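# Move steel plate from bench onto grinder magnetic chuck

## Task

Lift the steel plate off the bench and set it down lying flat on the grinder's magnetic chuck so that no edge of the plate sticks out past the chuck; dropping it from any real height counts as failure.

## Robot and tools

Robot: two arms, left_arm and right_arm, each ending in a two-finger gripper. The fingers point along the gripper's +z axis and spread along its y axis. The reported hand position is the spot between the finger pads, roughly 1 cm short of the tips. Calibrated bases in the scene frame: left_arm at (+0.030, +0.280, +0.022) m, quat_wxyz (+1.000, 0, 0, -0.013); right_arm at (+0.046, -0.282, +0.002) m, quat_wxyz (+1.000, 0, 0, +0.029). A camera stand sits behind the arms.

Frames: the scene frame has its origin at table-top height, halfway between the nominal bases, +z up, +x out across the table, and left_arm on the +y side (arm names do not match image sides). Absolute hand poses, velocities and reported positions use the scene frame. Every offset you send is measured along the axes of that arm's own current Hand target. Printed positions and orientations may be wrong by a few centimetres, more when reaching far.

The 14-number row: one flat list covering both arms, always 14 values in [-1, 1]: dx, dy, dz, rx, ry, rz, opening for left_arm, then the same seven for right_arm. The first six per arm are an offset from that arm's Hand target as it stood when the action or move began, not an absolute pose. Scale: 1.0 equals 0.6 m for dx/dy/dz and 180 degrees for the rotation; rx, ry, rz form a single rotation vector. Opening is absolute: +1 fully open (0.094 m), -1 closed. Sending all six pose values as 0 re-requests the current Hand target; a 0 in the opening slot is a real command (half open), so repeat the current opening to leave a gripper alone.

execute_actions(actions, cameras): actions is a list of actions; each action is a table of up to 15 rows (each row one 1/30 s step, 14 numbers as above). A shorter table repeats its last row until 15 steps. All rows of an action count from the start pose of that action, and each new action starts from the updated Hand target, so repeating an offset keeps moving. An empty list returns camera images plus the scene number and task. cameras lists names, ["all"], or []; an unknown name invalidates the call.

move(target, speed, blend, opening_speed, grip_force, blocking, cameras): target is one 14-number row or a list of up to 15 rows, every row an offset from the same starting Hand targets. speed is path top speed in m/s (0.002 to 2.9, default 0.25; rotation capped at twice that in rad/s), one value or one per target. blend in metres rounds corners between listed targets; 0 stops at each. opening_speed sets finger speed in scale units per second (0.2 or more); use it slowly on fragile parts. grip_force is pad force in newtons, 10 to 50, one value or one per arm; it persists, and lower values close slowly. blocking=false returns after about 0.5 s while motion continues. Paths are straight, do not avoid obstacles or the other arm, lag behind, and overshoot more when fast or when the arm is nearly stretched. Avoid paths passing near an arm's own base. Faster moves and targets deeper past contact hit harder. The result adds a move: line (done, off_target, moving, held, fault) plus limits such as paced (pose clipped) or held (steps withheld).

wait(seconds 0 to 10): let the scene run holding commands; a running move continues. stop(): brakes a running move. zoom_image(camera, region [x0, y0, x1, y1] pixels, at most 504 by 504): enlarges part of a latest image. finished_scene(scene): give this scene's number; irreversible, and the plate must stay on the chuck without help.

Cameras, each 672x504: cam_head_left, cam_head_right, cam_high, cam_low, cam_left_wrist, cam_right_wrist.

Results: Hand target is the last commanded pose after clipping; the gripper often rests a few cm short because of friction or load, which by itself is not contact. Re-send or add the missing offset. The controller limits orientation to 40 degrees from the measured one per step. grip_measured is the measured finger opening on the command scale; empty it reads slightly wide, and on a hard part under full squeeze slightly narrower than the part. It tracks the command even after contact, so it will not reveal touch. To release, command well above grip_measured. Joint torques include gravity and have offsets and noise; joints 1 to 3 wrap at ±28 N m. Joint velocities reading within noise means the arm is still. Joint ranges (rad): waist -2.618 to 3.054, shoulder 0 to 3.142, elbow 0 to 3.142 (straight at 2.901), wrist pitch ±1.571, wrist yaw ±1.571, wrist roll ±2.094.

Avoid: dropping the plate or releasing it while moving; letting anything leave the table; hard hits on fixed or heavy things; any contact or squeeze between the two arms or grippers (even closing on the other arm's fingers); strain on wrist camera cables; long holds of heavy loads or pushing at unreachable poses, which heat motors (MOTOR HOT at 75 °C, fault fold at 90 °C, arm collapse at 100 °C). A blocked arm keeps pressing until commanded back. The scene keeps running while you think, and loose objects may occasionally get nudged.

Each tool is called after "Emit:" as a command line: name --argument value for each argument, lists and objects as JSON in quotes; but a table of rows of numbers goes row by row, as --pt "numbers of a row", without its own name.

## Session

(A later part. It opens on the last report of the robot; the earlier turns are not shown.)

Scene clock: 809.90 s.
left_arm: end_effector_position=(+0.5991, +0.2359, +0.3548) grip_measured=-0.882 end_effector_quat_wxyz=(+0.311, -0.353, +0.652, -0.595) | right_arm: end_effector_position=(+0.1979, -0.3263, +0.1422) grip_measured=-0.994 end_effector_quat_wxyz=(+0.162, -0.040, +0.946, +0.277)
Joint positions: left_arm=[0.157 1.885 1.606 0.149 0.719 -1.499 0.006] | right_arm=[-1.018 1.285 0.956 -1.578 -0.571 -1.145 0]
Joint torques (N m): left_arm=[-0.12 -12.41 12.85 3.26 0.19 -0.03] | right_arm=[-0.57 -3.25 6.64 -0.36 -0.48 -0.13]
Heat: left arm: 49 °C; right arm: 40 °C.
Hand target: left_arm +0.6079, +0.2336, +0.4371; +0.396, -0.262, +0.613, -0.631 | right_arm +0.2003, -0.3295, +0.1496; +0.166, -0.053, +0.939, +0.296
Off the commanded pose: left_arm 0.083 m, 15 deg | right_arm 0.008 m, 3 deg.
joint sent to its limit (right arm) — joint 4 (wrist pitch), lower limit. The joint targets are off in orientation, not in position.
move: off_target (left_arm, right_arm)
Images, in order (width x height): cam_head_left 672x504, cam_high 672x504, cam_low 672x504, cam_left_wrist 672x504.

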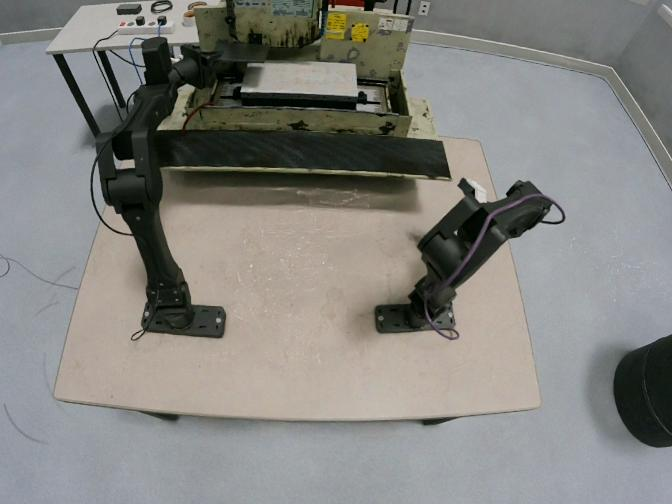

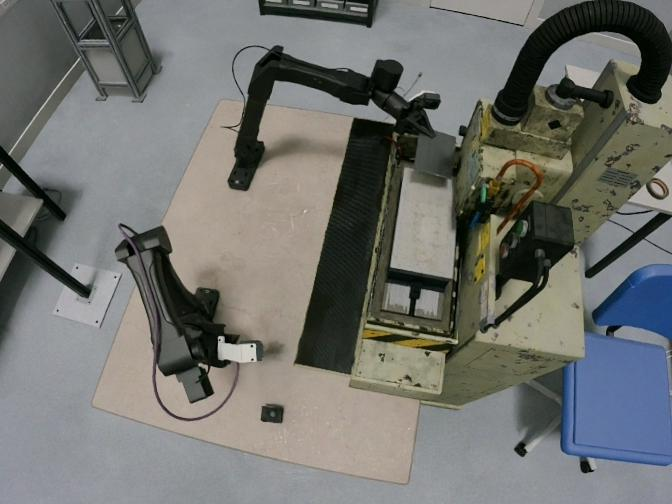

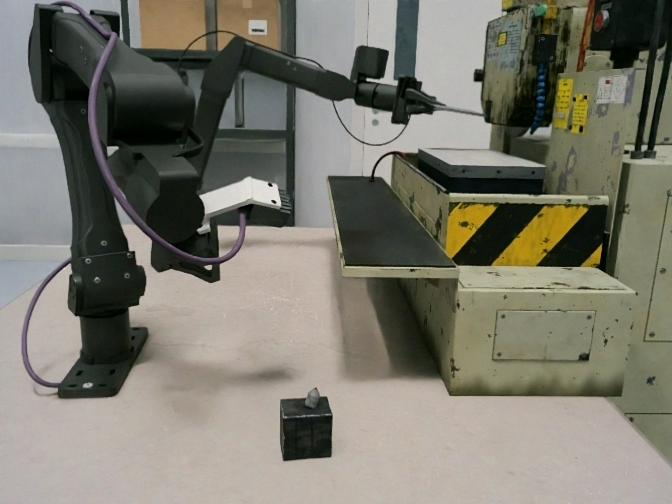

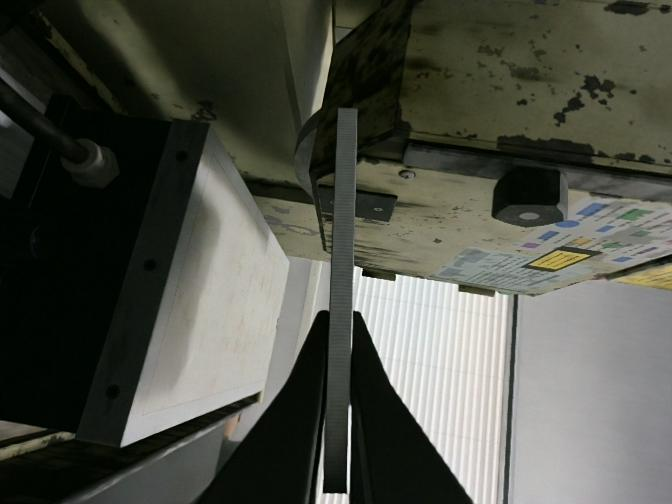

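Emit:
move --target '[0.029,0.059,-0.035,0.053,0,0.008,-1,0,0,0,0,0,0,-1]' --speed 0.06 --cameras '["cam_left_wrist","cam_head_left","cam_low","cam_high"]'

Emit:
zoom_image --camera "cam_high" --region '[350, 70, 520, 300]'

Emit:
zoom_image --camera "cam_head_left" --region '[180, 20, 380, 140]'

Emit:
zoom_image --camera "cam_low" --region '[360, 60, 600, 210]'

Scene clock: 825.13 s.
left_arm: end_effector_position=(+0.5925, +0.2321, +0.3416) grip_measured=-0.882 end_effector_quat_wxyz=(+0.362, -0.289, +0.604, -0.649) | right_arm: end_effector_position=(+0.1979, -0.3263, +0.1422) grip_measured=-0.994 end_effector_quat_wxyz=(+0.162, -0.040, +0.946, +0.277)
Joint positions: left_arm=[0.157 1.915 1.368 0.689 0.741 -1.604 0.006] | right_arm=[-1.018 1.285 0.956 -1.578 -0.571 -1.145 0]
Joint torques (N m): left_arm=[0.18 -12.04 8.72 3.21 -0.1 -0.26] | right_arm=[-0.53 -3.37 6.54 -0.37 -0.46 -0.18]
Heat: left arm: 50 °C; right arm: 40 °C.
Hand target: left_arm +0.5874, +0.2335, +0.3976; +0.425, -0.221, +0.562, -0.675 | right_arm +0.2003, -0.3295, +0.1496; +0.166, -0.053, +0.939, +0.296
Off the commanded pose: left_arm 0.056 m, 12 deg | right_arm 0.008 m, 3 deg.
joint sent to its limit (right arm) — joint 4 (wrist pitch), lower limit. The joint targets are off in orientation, not in position.
move: off_target (left_arm, right_arm)
Images, in order (width x height): cam_head_left 672x504, cam_high 672x504, cam_low 672x504, cam_left_wrist 672x504.

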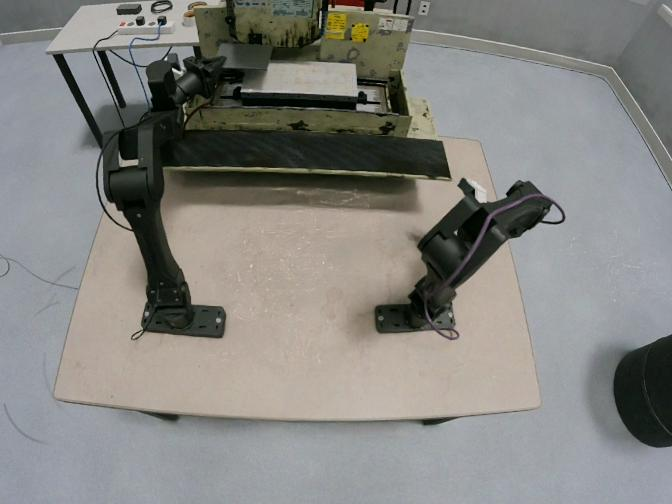

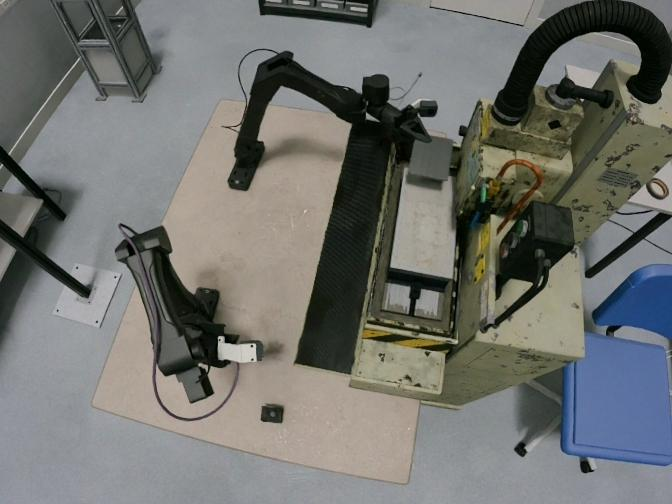

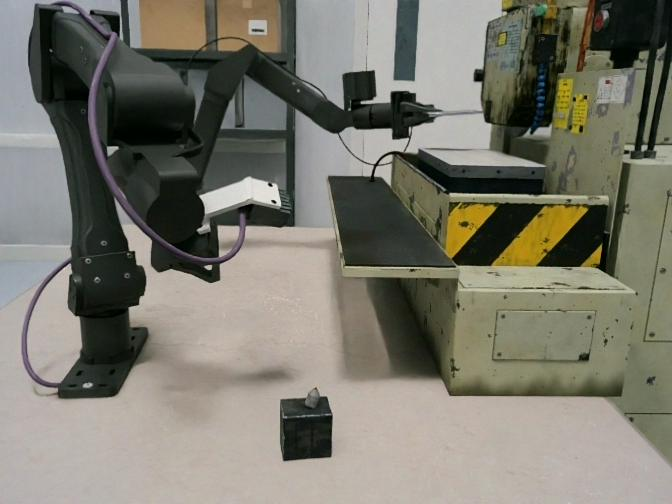

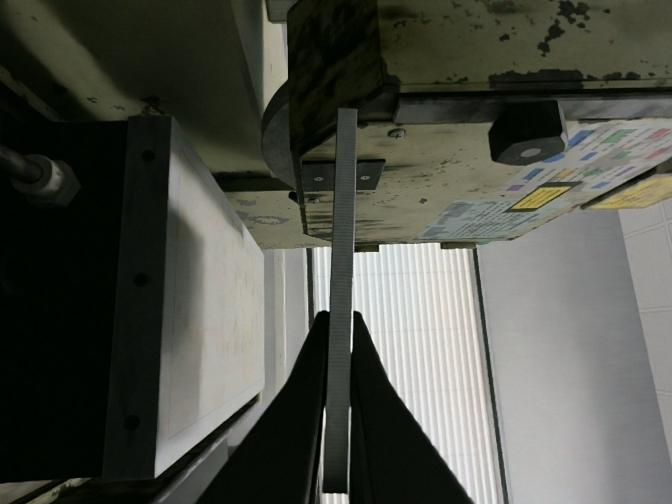

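Scaled by 2.191 from the camera's 672x504 image, which has a finer 960x720 frame.

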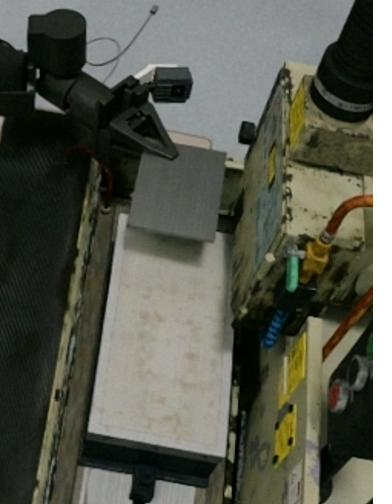

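Scaled by 2.520 from the camera's 672x504 image, which has a finer 960x720 frame.

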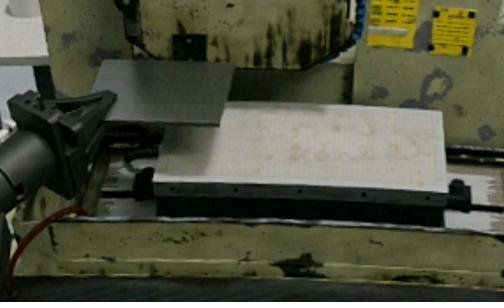

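Scaled by 2.100 from the camera's 672x504 image, which has a finer 960x720 frame.

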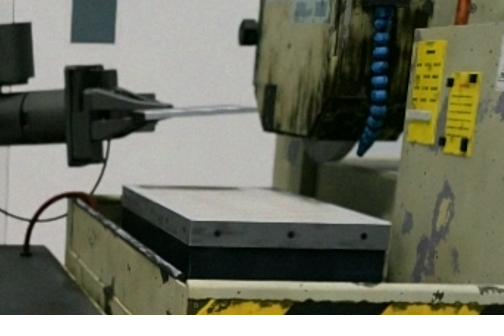

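Emit:
move --target '[0.038,0.059,0.002,-0.02,0,-0.012,-1,0,0,0,0,0,0,-1]' --speed 0.05 --cameras '["cam_left_wrist","cam_head_left","cam_low","cam_high"]'

Emit:
zoom_image --camera "cam_high" --region '[350, 70, 520, 300]'

Emit:
zoom_image --camera "cam_head_left" --region '[180, 20, 380, 140]'

Emit:
zoom_image --camera "cam_low" --region '[360, 60, 600, 210]'

Scene clock: 839.63 s.
left_arm: end_effector_position=(+0.5891, +0.2171, +0.3116) grip_measured=-0.882 end_effector_quat_wxyz=(+0.343, -0.308, +0.613, -0.642) | right_arm: end_effector_position=(+0.1979, -0.3263, +0.1422) grip_measured=-0.994 end_effector_quat_wxyz=(+0.162, -0.040, +0.946, +0.277)
Joint positions: left_arm=[0.123 1.915 1.296 0.696 0.71 -1.596 0.006] | right_arm=[-1.018 1.285 0.956 -1.578 -0.571 -1.145 0]
Joint torques (N m): left_arm=[-0.91 -11.85 7.83 3.11 -0.19 -0.02] | right_arm=[-0.46 -3.25 6.46 -0.36 -0.49 -0.13]
Heat: left arm: 51 °C; right arm: 39 °C.
Hand target: left_arm +0.5875, +0.2138, +0.3603; +0.405, -0.244, +0.579, -0.664 | right_arm +0.2003, -0.3295, +0.1496; +0.166, -0.053, +0.939, +0.296
Off the commanded pose: left_arm 0.049 m, 11 deg | right_arm 0.008 m, 3 deg.
joint sent to its limit (right arm) — joint 4 (wrist pitch), lower limit. The joint targets are off in orientation, not in position.
move: off_target (left_arm, right_arm)
Images, in order (width x height): cam_head_left 672x504, cam_high 672x504, cam_low 672x504, cam_left_wrist 672x504.

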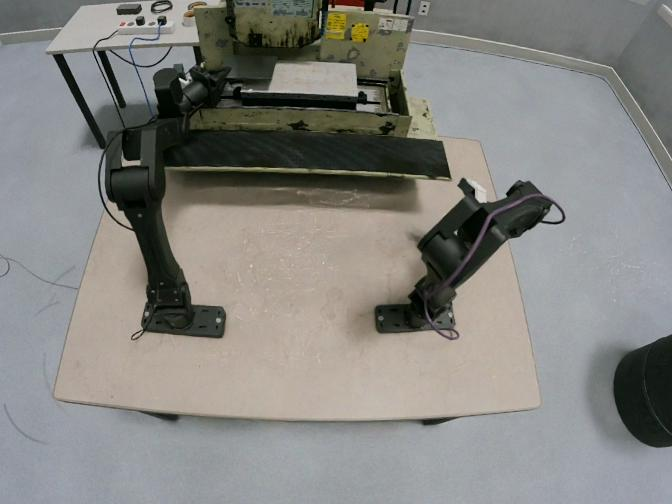

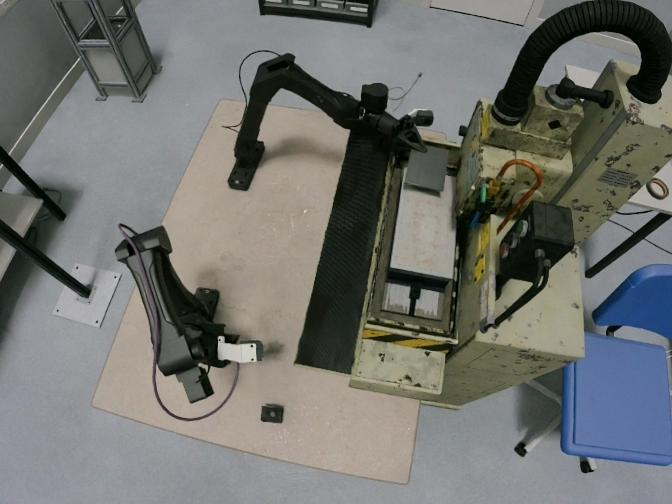

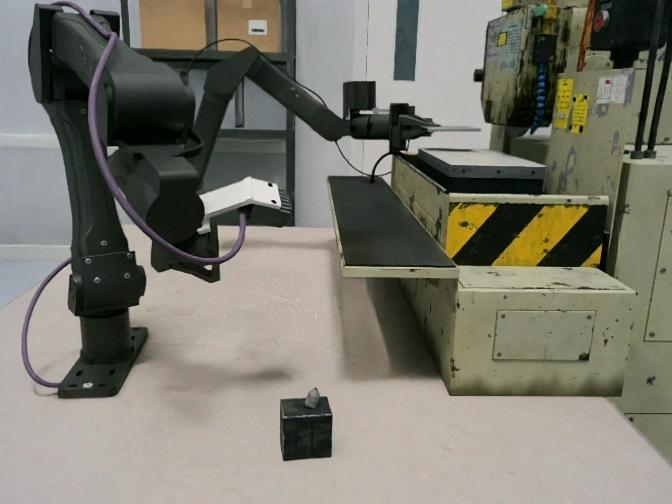

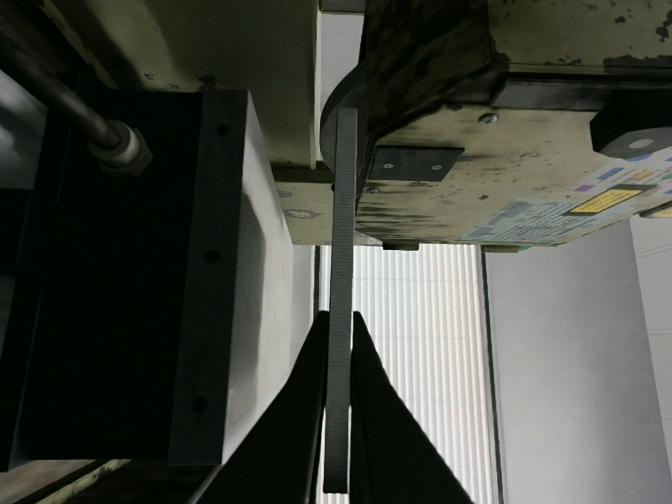

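Scaled by 2.191 from the camera's 672x504 image, which has a finer 960x720 frame.

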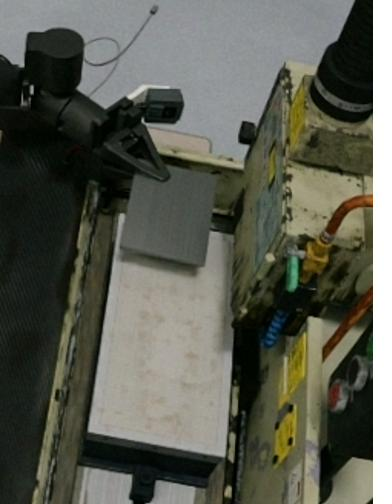

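Scaled by 2.520 from the camera's 672x504 image, which has a finer 960x720 frame.

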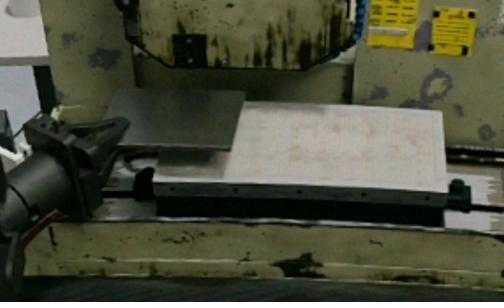

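Scaled by 2.100 from the camera's 672x504 image, which has a finer 960x720 frame.

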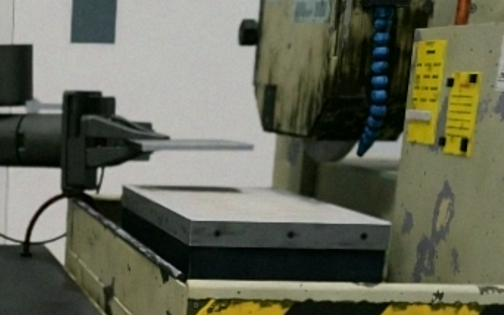

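Emit:
zoom_image --camera "cam_low" --region '[370, 90, 500, 190]'

Emit:
zoom_image --camera "cam_head_left" --region '[180, 50, 280, 130]'

Emit:
wait --seconds 0.1 --cameras '["cam_high","cam_head_right"]'

Emit:
zoom_image --camera "cam_high" --region '[360, 80, 470, 180]'

Scaled by 3.877 from the camera's 672x504 image, which has a finer 960x720 frame.

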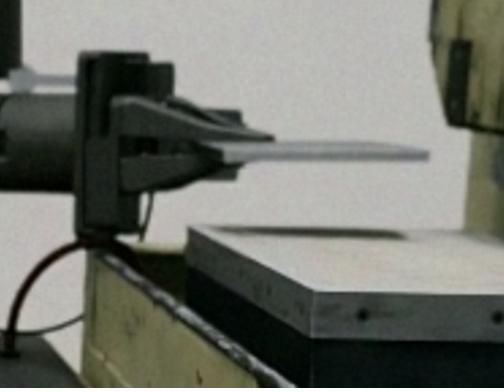

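Scaled by 5.040 from the camera's 672x504 image, which has a finer 960x720 frame.

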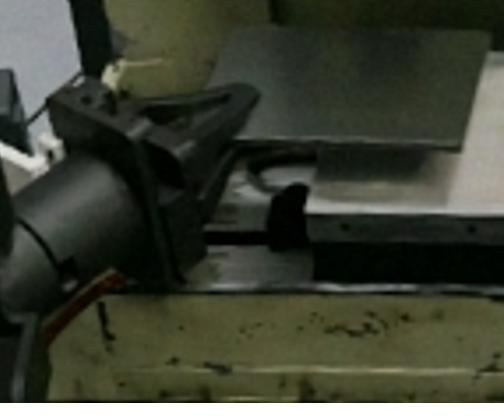

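Scene clock: 844.97 s.
left_arm: end_effector_position=(+0.5891, +0.2171, +0.3116) grip_measured=-0.882 end_effector_quat_wxyz=(+0.343, -0.308, +0.613, -0.642) | right_arm: end_effector_position=(+0.1979, -0.3263, +0.1422) grip_measured=-0.994 end_effector_quat_wxyz=(+0.162, -0.040, +0.946, +0.277)
Joint positions: left_arm=[0.123 1.915 1.296 0.696 0.71 -1.596 0.006] | right_arm=[-1.018 1.285 0.956 -1.578 -0.571 -1.145 0]
Joint torques (N m): left_arm=[-0.9 -11.86 7.86 3.11 -0.19 -0.02] | right_arm=[-0.5 -3.33 6.56 -0.35 -0.47 -0.16]
Heat: left arm: 51 °C; right arm: 39 °C.
Hand target: left_arm +0.5875, +0.2138, +0.3603; +0.405, -0.244, +0.579, -0.664 | right_arm +0.2003, -0.3295, +0.1496; +0.166, -0.053, +0.939, +0.296
Tool commands: left_gripper/opening=-1.0 right_gripper/opening=-1.0
Off the commanded pose: left_arm 0.049 m, 11 deg | right_arm 0.008 m, 3 deg.
wait: 0.10 s; at rest from the start
Images, in order (width x height): cam_head_right 672x504, cam_high 672x504.

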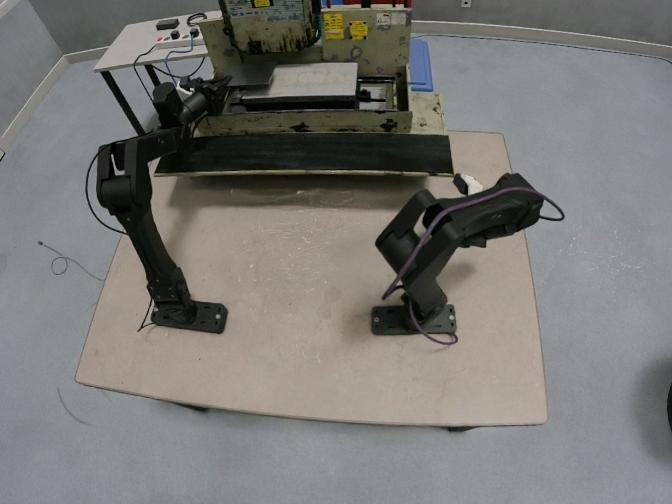

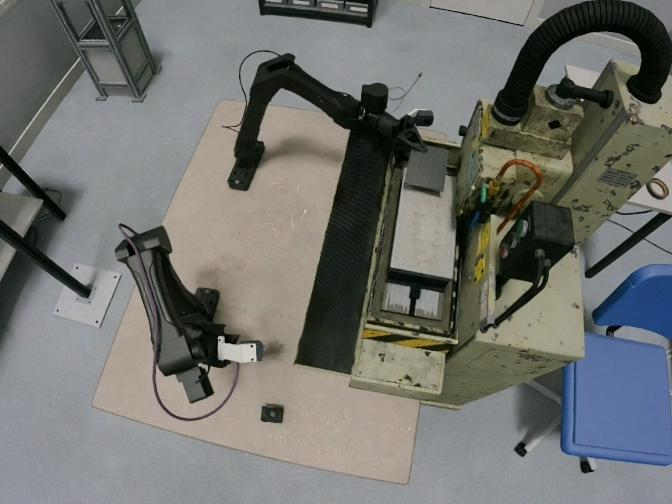

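Scaled by 4.582 from the camera's 672x504 image, which has a finer 960x720 frame.

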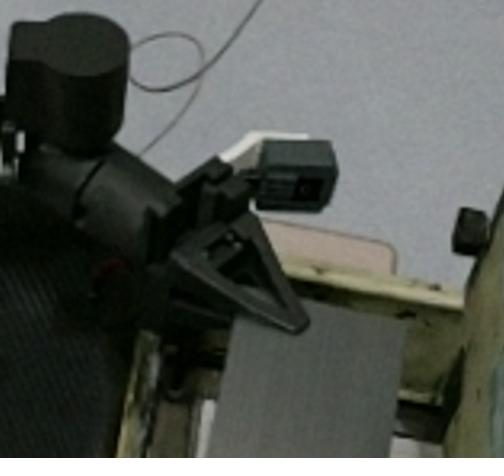

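Emit:
move --target '[0.018,-0.010,0.047,-0.09,0,0,-1,0,0,0,0,0,0,-1]' --speed 0.05 --cameras '["cam_left_wrist","cam_head_left","cam_low","cam_high"]'

Emit:
zoom_image --camera "cam_high" --region '[350, 70, 520, 300]'

Emit:
zoom_image --camera "cam_head_left" --region '[180, 20, 380, 140]'

Emit:
zoom_image --camera "cam_low" --region '[370, 80, 530, 200]'

Scene clock: 865.17 s.
left_arm: end_effector_position=(+0.6030, +0.1998, +0.3036) grip_measured=-0.882 end_effector_quat_wxyz=(+0.314, -0.363, +0.687, -0.546) | right_arm: end_effector_position=(+0.1979, -0.3263, +0.1422) grip_measured=-0.994 end_effector_quat_wxyz=(+0.162, -0.040, +0.946, +0.277)
Joint positions: left_arm=[0.057 1.899 1.53 0.12 0.578 -1.397 0.006] | right_arm=[-1.018 1.285 0.956 -1.578 -0.571 -1.145 0]
Joint torques (N m): left_arm=[-1.26 -15.17 11.21 2.34 0.3 0.16] | right_arm=[-0.55 -3.33 6.64 -0.35 -0.45 -0.16]
Heat: left arm: 52 °C; right arm: 39 °C.
Hand target: left_arm +0.6025, +0.1889, +0.3704; +0.366, -0.299, +0.667, -0.576 | right_arm +0.2003, -0.3295, +0.1496; +0.166, -0.053, +0.939, +0.296
Off the commanded pose: left_arm 0.068 m, 10 deg | right_arm 0.008 m, 3 deg.
joint sent to its limit (right arm) — joint 4 (wrist pitch), lower limit. The joint targets are off in orientation, not in position.
move: off_target (left_arm, right_arm)
Images, in order (width x height): cam_head_left 672x504, cam_high 672x504, cam_low 672x504, cam_left_wrist 672x504.

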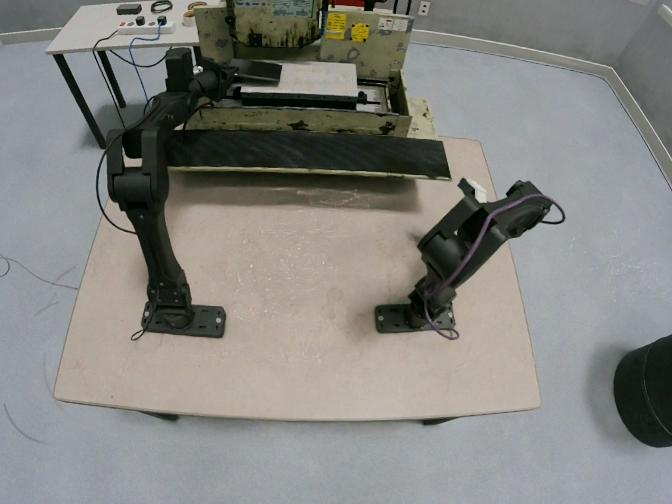

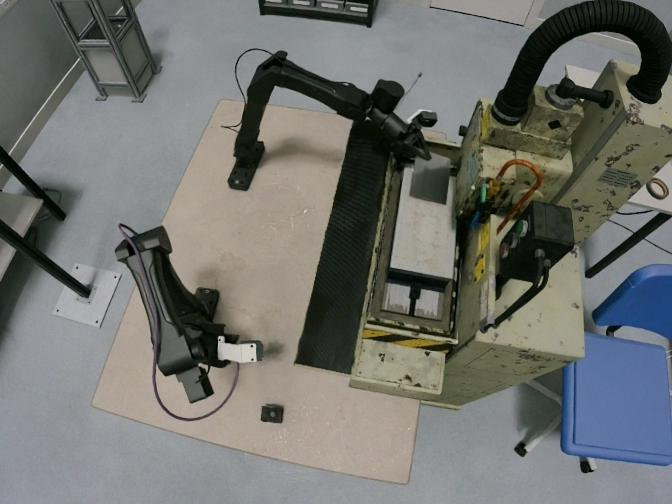

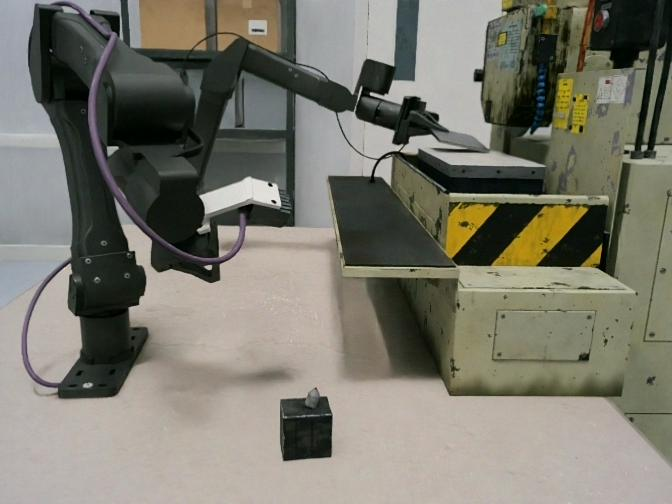

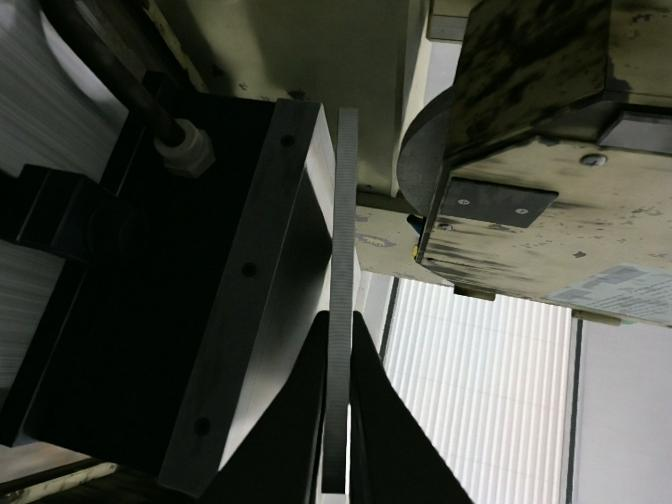

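Scaled by 2.191 from the camera's 672x504 image, which has a finer 960x720 frame.

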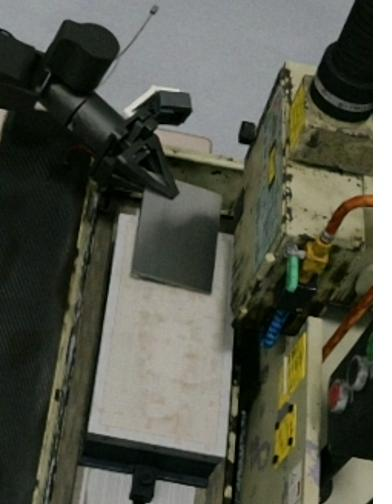

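Scaled by 2.520 from the camera's 672x504 image, which has a finer 960x720 frame.

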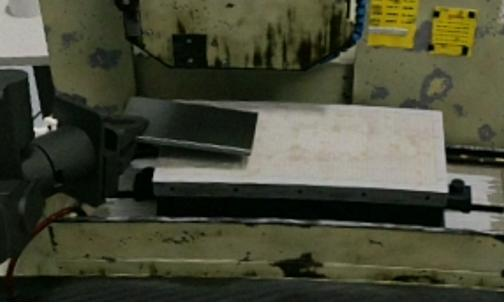

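Scaled by 3.150 from the camera's 672x504 image, which has a finer 960x720 frame.

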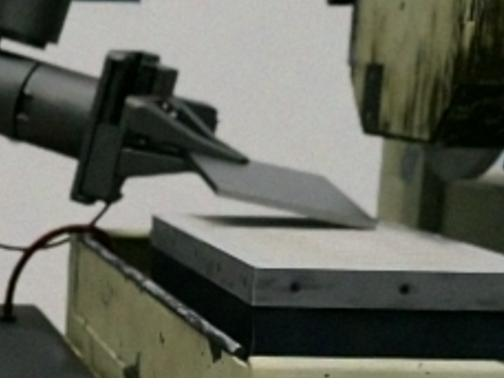

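Emit:
move --target '[0,0.015,0.004,0.025,0,0,-1,0,0,0,0,0,0,-1]' --speed 0.04 --cameras '["cam_left_wrist","cam_head_left","cam_low","cam_high"]'

Emit:
zoom_image --camera "cam_high" --region '[350, 70, 520, 300]'

Emit:
zoom_image --camera "cam_head_left" --region '[180, 20, 380, 140]'

Emit:
zoom_image --camera "cam_low" --region '[370, 80, 530, 200]'

Scene clock: 872.00 s.
left_arm: end_effector_position=(+0.6032, +0.1991, +0.3025) grip_measured=-0.882 end_effector_quat_wxyz=(+0.327, -0.351, +0.678, -0.557) | right_arm: end_effector_position=(+0.1979, -0.3263, +0.1422) grip_measured=-0.994 end_effector_quat_wxyz=(+0.162, -0.040, +0.946, +0.277)
Joint positions: left_arm=[0.057 1.899 1.485 0.213 0.583 -1.407 0.006] | right_arm=[-1.018 1.285 0.956 -1.578 -0.571 -1.145 0]
Joint torques (N m): left_arm=[-0.75 -13.42 8.25 3.17 0.46 -0.21] | right_arm=[-0.51 -3.22 6.56 -0.35 -0.44 -0.15]
Heat: left arm: 50 °C; right arm: 39 °C.
Hand target: left_arm +0.6047, +0.1890, +0.3613; +0.378, -0.284, +0.643, -0.602 | right_arm +0.2003, -0.3295, +0.1496; +0.166, -0.053, +0.939, +0.296
Off the commanded pose: left_arm 0.060 m, 12 deg | right_arm 0.008 m, 3 deg.
joint sent to its limit (right arm) — joint 4 (wrist pitch), lower limit. The joint targets are off in orientation, not in position.
move: off_target (left_arm, right_arm)
Images, in order (width x height): cam_head_left 672x504, cam_high 672x504, cam_low 672x504, cam_left_wrist 672x504.

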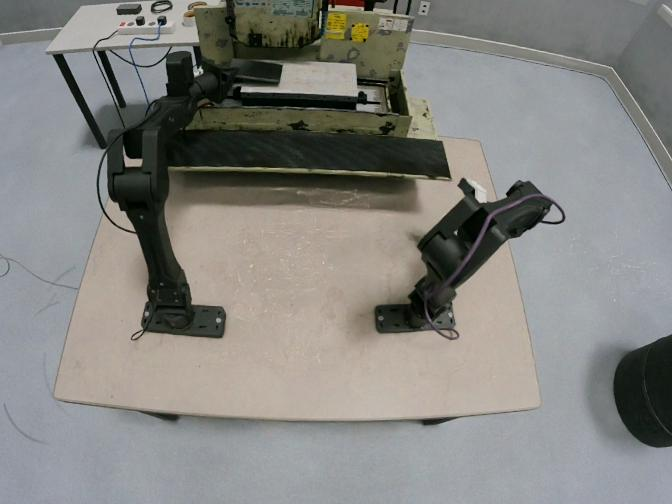

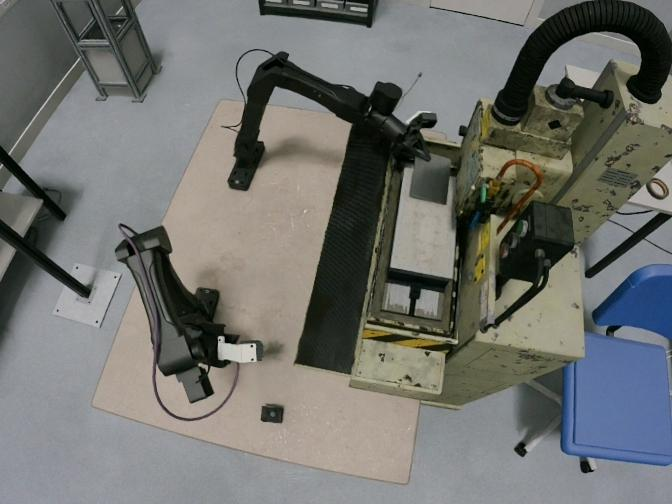

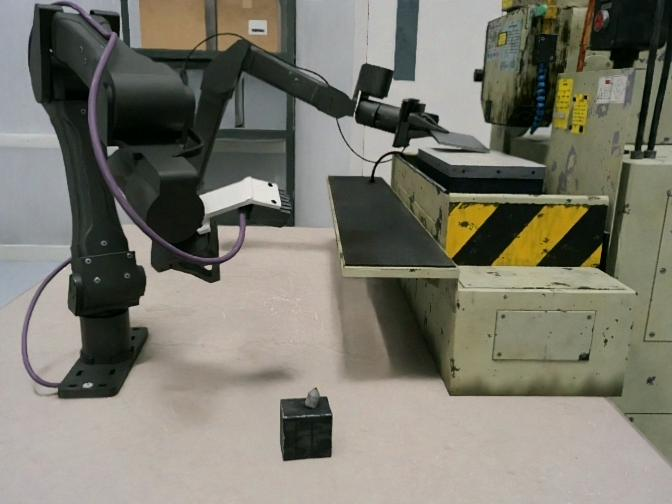

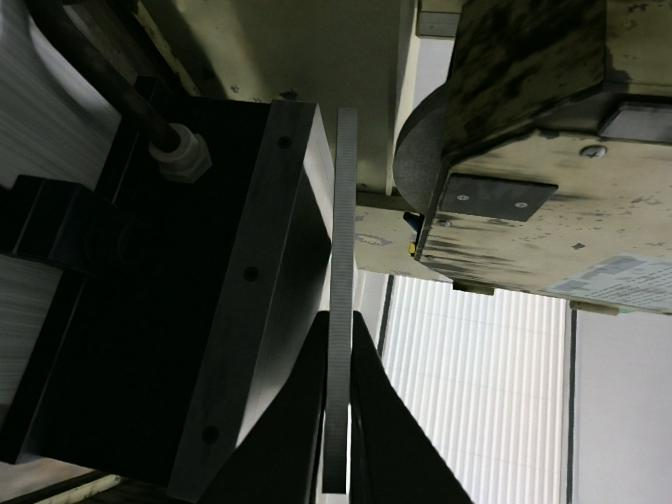

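Scaled by 2.191 from the camera's 672x504 image, which has a finer 960x720 frame.

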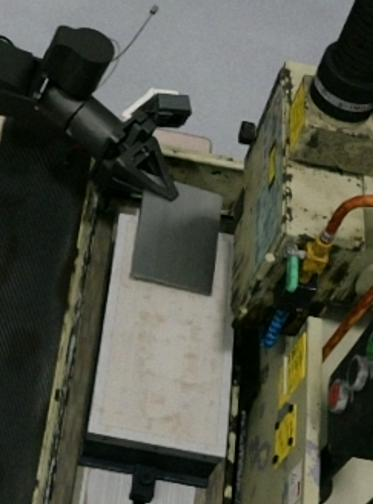

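Scaled by 2.520 from the camera's 672x504 image, which has a finer 960x720 frame.

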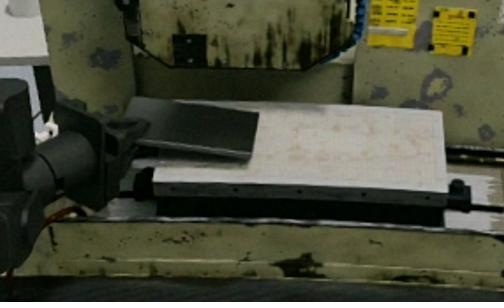

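Scaled by 3.150 from the camera's 672x504 image, which has a finer 960x720 frame.

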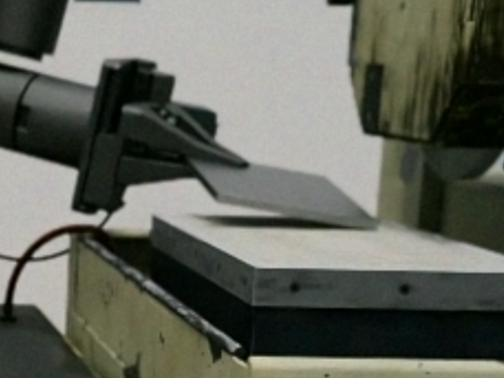

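Emit:
move --target '[0,0,0,0,0,0,-0.1,0,0,0,0,0,0,-1]' --opening_speed 0.2 --cameras '["cam_left_wrist","cam_head_left","cam_low","cam_high"]'

Emit:
zoom_image --camera "cam_high" --region '[350, 70, 520, 300]'

Emit:
zoom_image --camera "cam_head_left" --region '[180, 20, 380, 140]'

Emit:
zoom_image --camera "cam_low" --region '[370, 80, 530, 200]'

Scene clock: 885.03 s.
left_arm: end_effector_position=(+0.6040, +0.1966, +0.3166) grip_measured=-0.103 end_effector_quat_wxyz=(+0.338, -0.334, +0.667, -0.574) | right_arm: end_effector_position=(+0.1979, -0.3263, +0.1422) grip_measured=-0.994 end_effector_quat_wxyz=(+0.162, -0.040, +0.946, +0.277)
Joint positions: left_arm=[0.057 1.899 1.485 0.277 0.599 -1.425 0.042] | right_arm=[-1.018 1.285 0.956 -1.578 -0.571 -1.145 0]
Joint torques (N m): left_arm=[-0.84 -12.38 8.85 2.7 0.24 -0.07] | right_arm=[-0.59 -3.18 6.69 -0.37 -0.48 -0.2]
Heat: left arm: 51 °C; right arm: 39 °C.
Hand target: left_arm +0.6047, +0.1890, +0.3613; +0.378, -0.284, +0.643, -0.602 | right_arm +0.2003, -0.3295, +0.1496; +0.166, -0.053, +0.939, +0.296
Off the commanded pose: left_arm 0.045 m, 8 deg | right_arm 0.008 m, 3 deg.
joint sent to its limit (right arm) — joint 4 (wrist pitch), lower limit. The joint targets are off in orientation, not in position.
move: off_target (left_arm, right_arm)
Images, in order (width x height): cam_head_left 672x504, cam_high 672x504, cam_low 672x504, cam_left_wrist 672x504.

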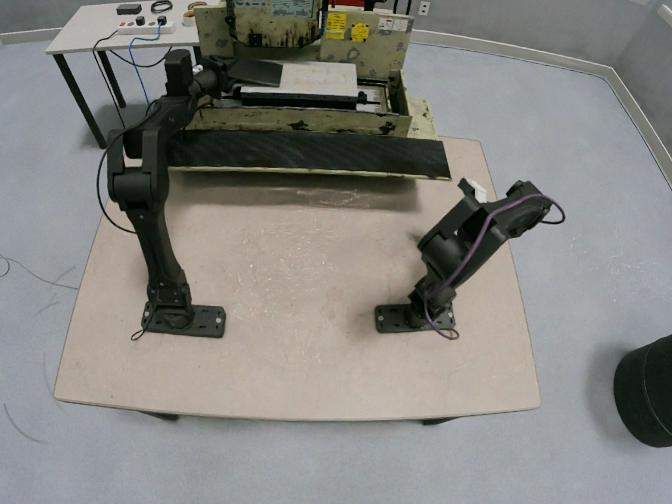

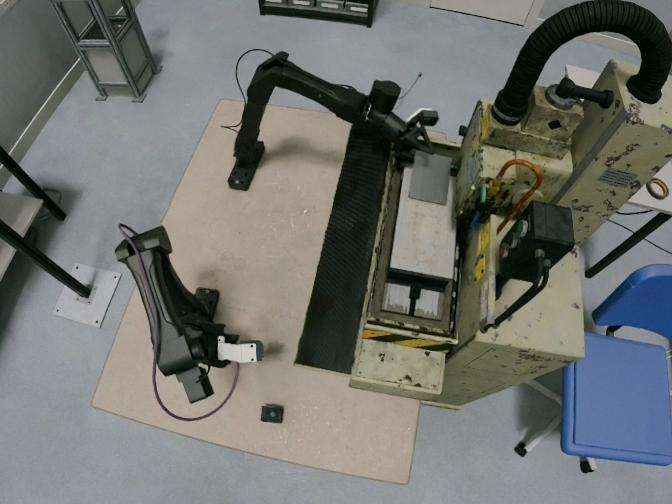

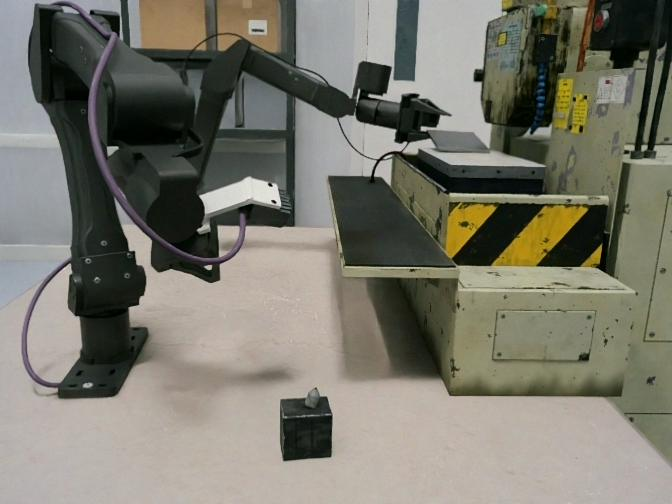

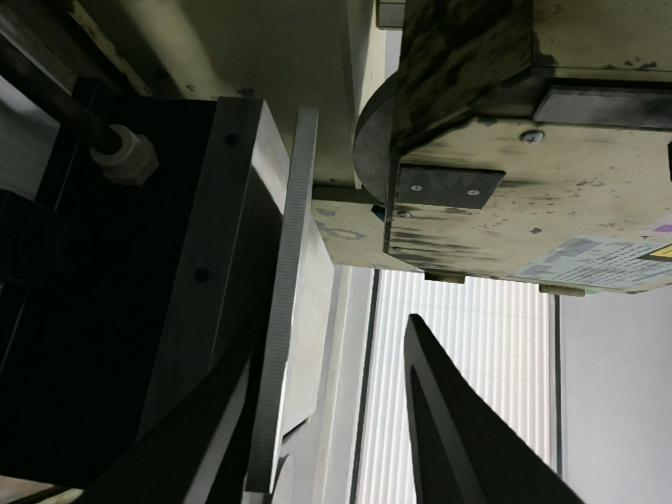

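Scaled by 2.191 from the camera's 672x504 image, which has a finer 960x720 frame.

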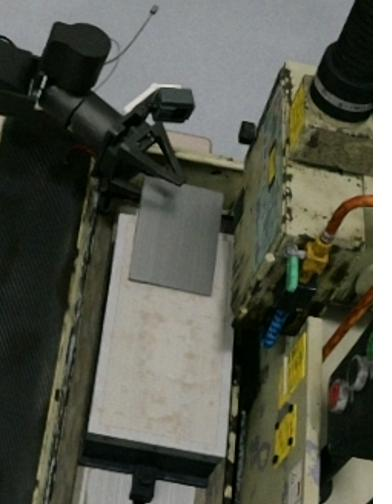

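Scaled by 2.520 from the camera's 672x504 image, which has a finer 960x720 frame.

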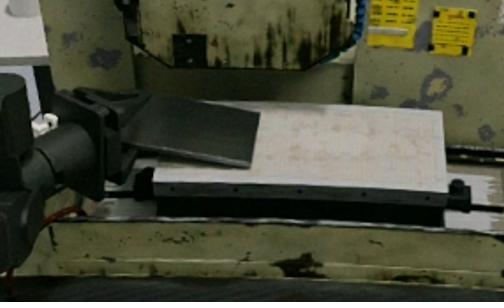

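Scaled by 3.150 from the camera's 672x504 image, which has a finer 960x720 frame.

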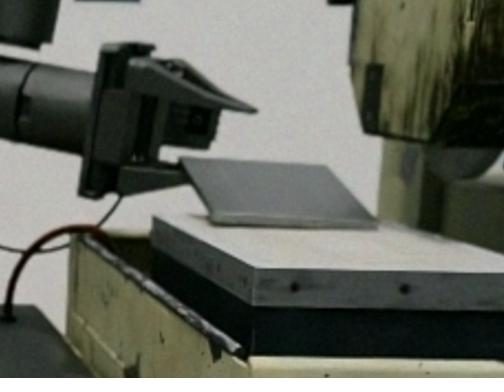

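Emit:
move --target '[0,0.02,0.005,0,0,0,0.9,0,0,0,0,0,0,-1]' --opening_speed 0.25 --speed 0.02 --cameras '["cam_left_wrist","cam_head_left","cam_low","cam_high"]'

Emit:
zoom_image --camera "cam_low" --region '[370, 80, 530, 200]'

Scene clock: 891.90 s.
left_arm: end_effector_position=(+0.6069, +0.1965, +0.3212) grip_measured=+0.897 end_effector_quat_wxyz=(+0.348, -0.325, +0.660, -0.581) | right_arm: end_effector_position=(+0.1979, -0.3263, +0.1422) grip_measured=-0.994 end_effector_quat_wxyz=(+0.162, -0.040, +0.946, +0.277)
Joint positions: left_arm=[0.057 1.909 1.485 0.324 0.601 -1.433 0.089] | right_arm=[-1.018 1.285 0.956 -1.578 -0.571 -1.145 0]
Joint torques (N m): left_arm=[-0.95 -11 7.94 2.61 0.19 0.03] | right_arm=[-0.57 -3.28 6.56 -0.41 -0.44 -0.16]
Heat: left arm: 51 °C; right arm: 39 °C.
Hand target: left_arm +0.6083, +0.1888, +0.3495; +0.378, -0.285, +0.643, -0.602 | right_arm +0.2003, -0.3295, +0.1496; +0.166, -0.053, +0.939, +0.296
Off the commanded pose: left_arm 0.029 m, 7 deg | right_arm 0.008 m, 3 deg.
joint sent to its limit (right arm) — joint 4 (wrist pitch), lower limit. The joint targets are off in orientation, not in position.
move: off_target (left_arm, right_arm)
Images, in order (width x height): cam_head_left 672x504, cam_high 672x504, cam_low 672x504, cam_left_wrist 672x504.

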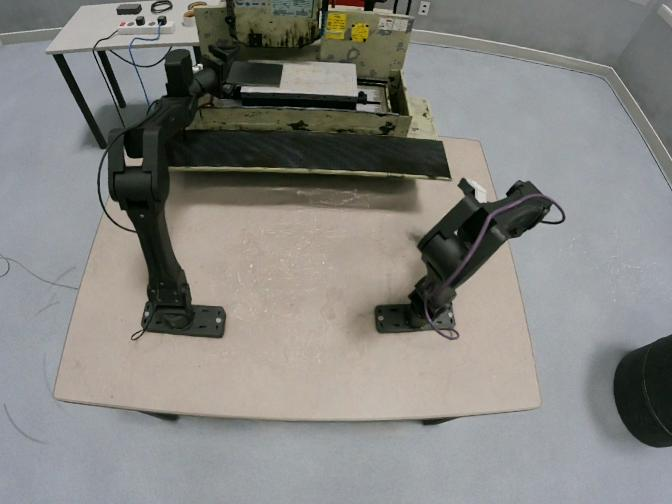

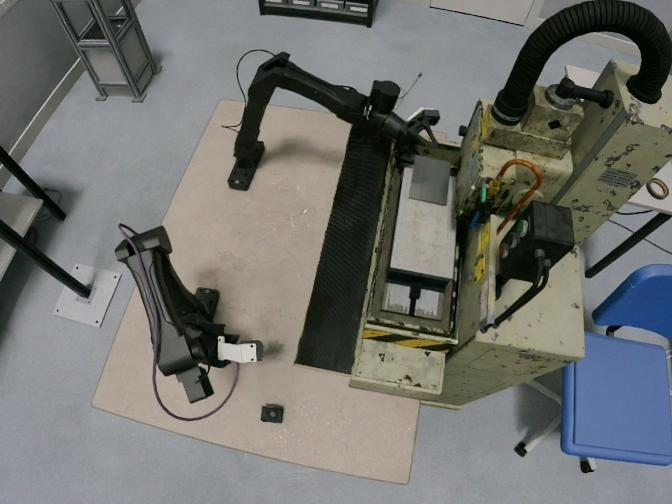

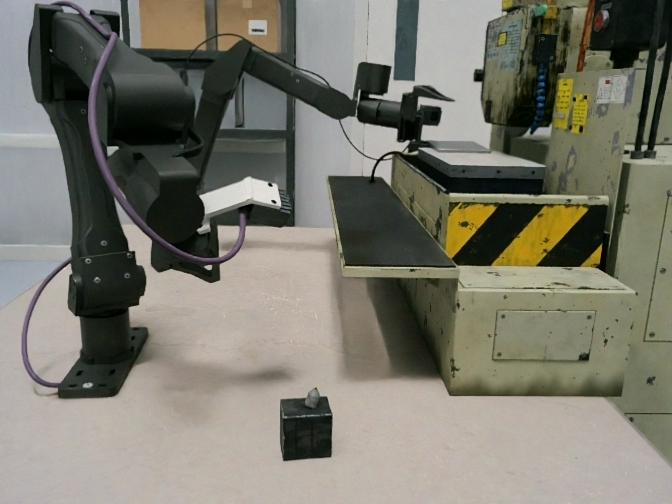

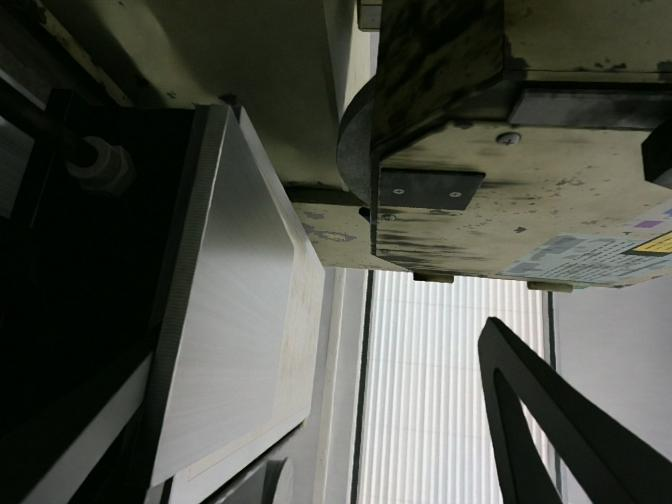

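Scaled by 3.150 from the camera's 672x504 image, which has a finer 960x720 frame.

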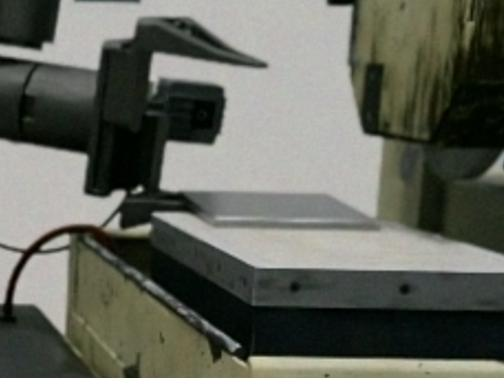

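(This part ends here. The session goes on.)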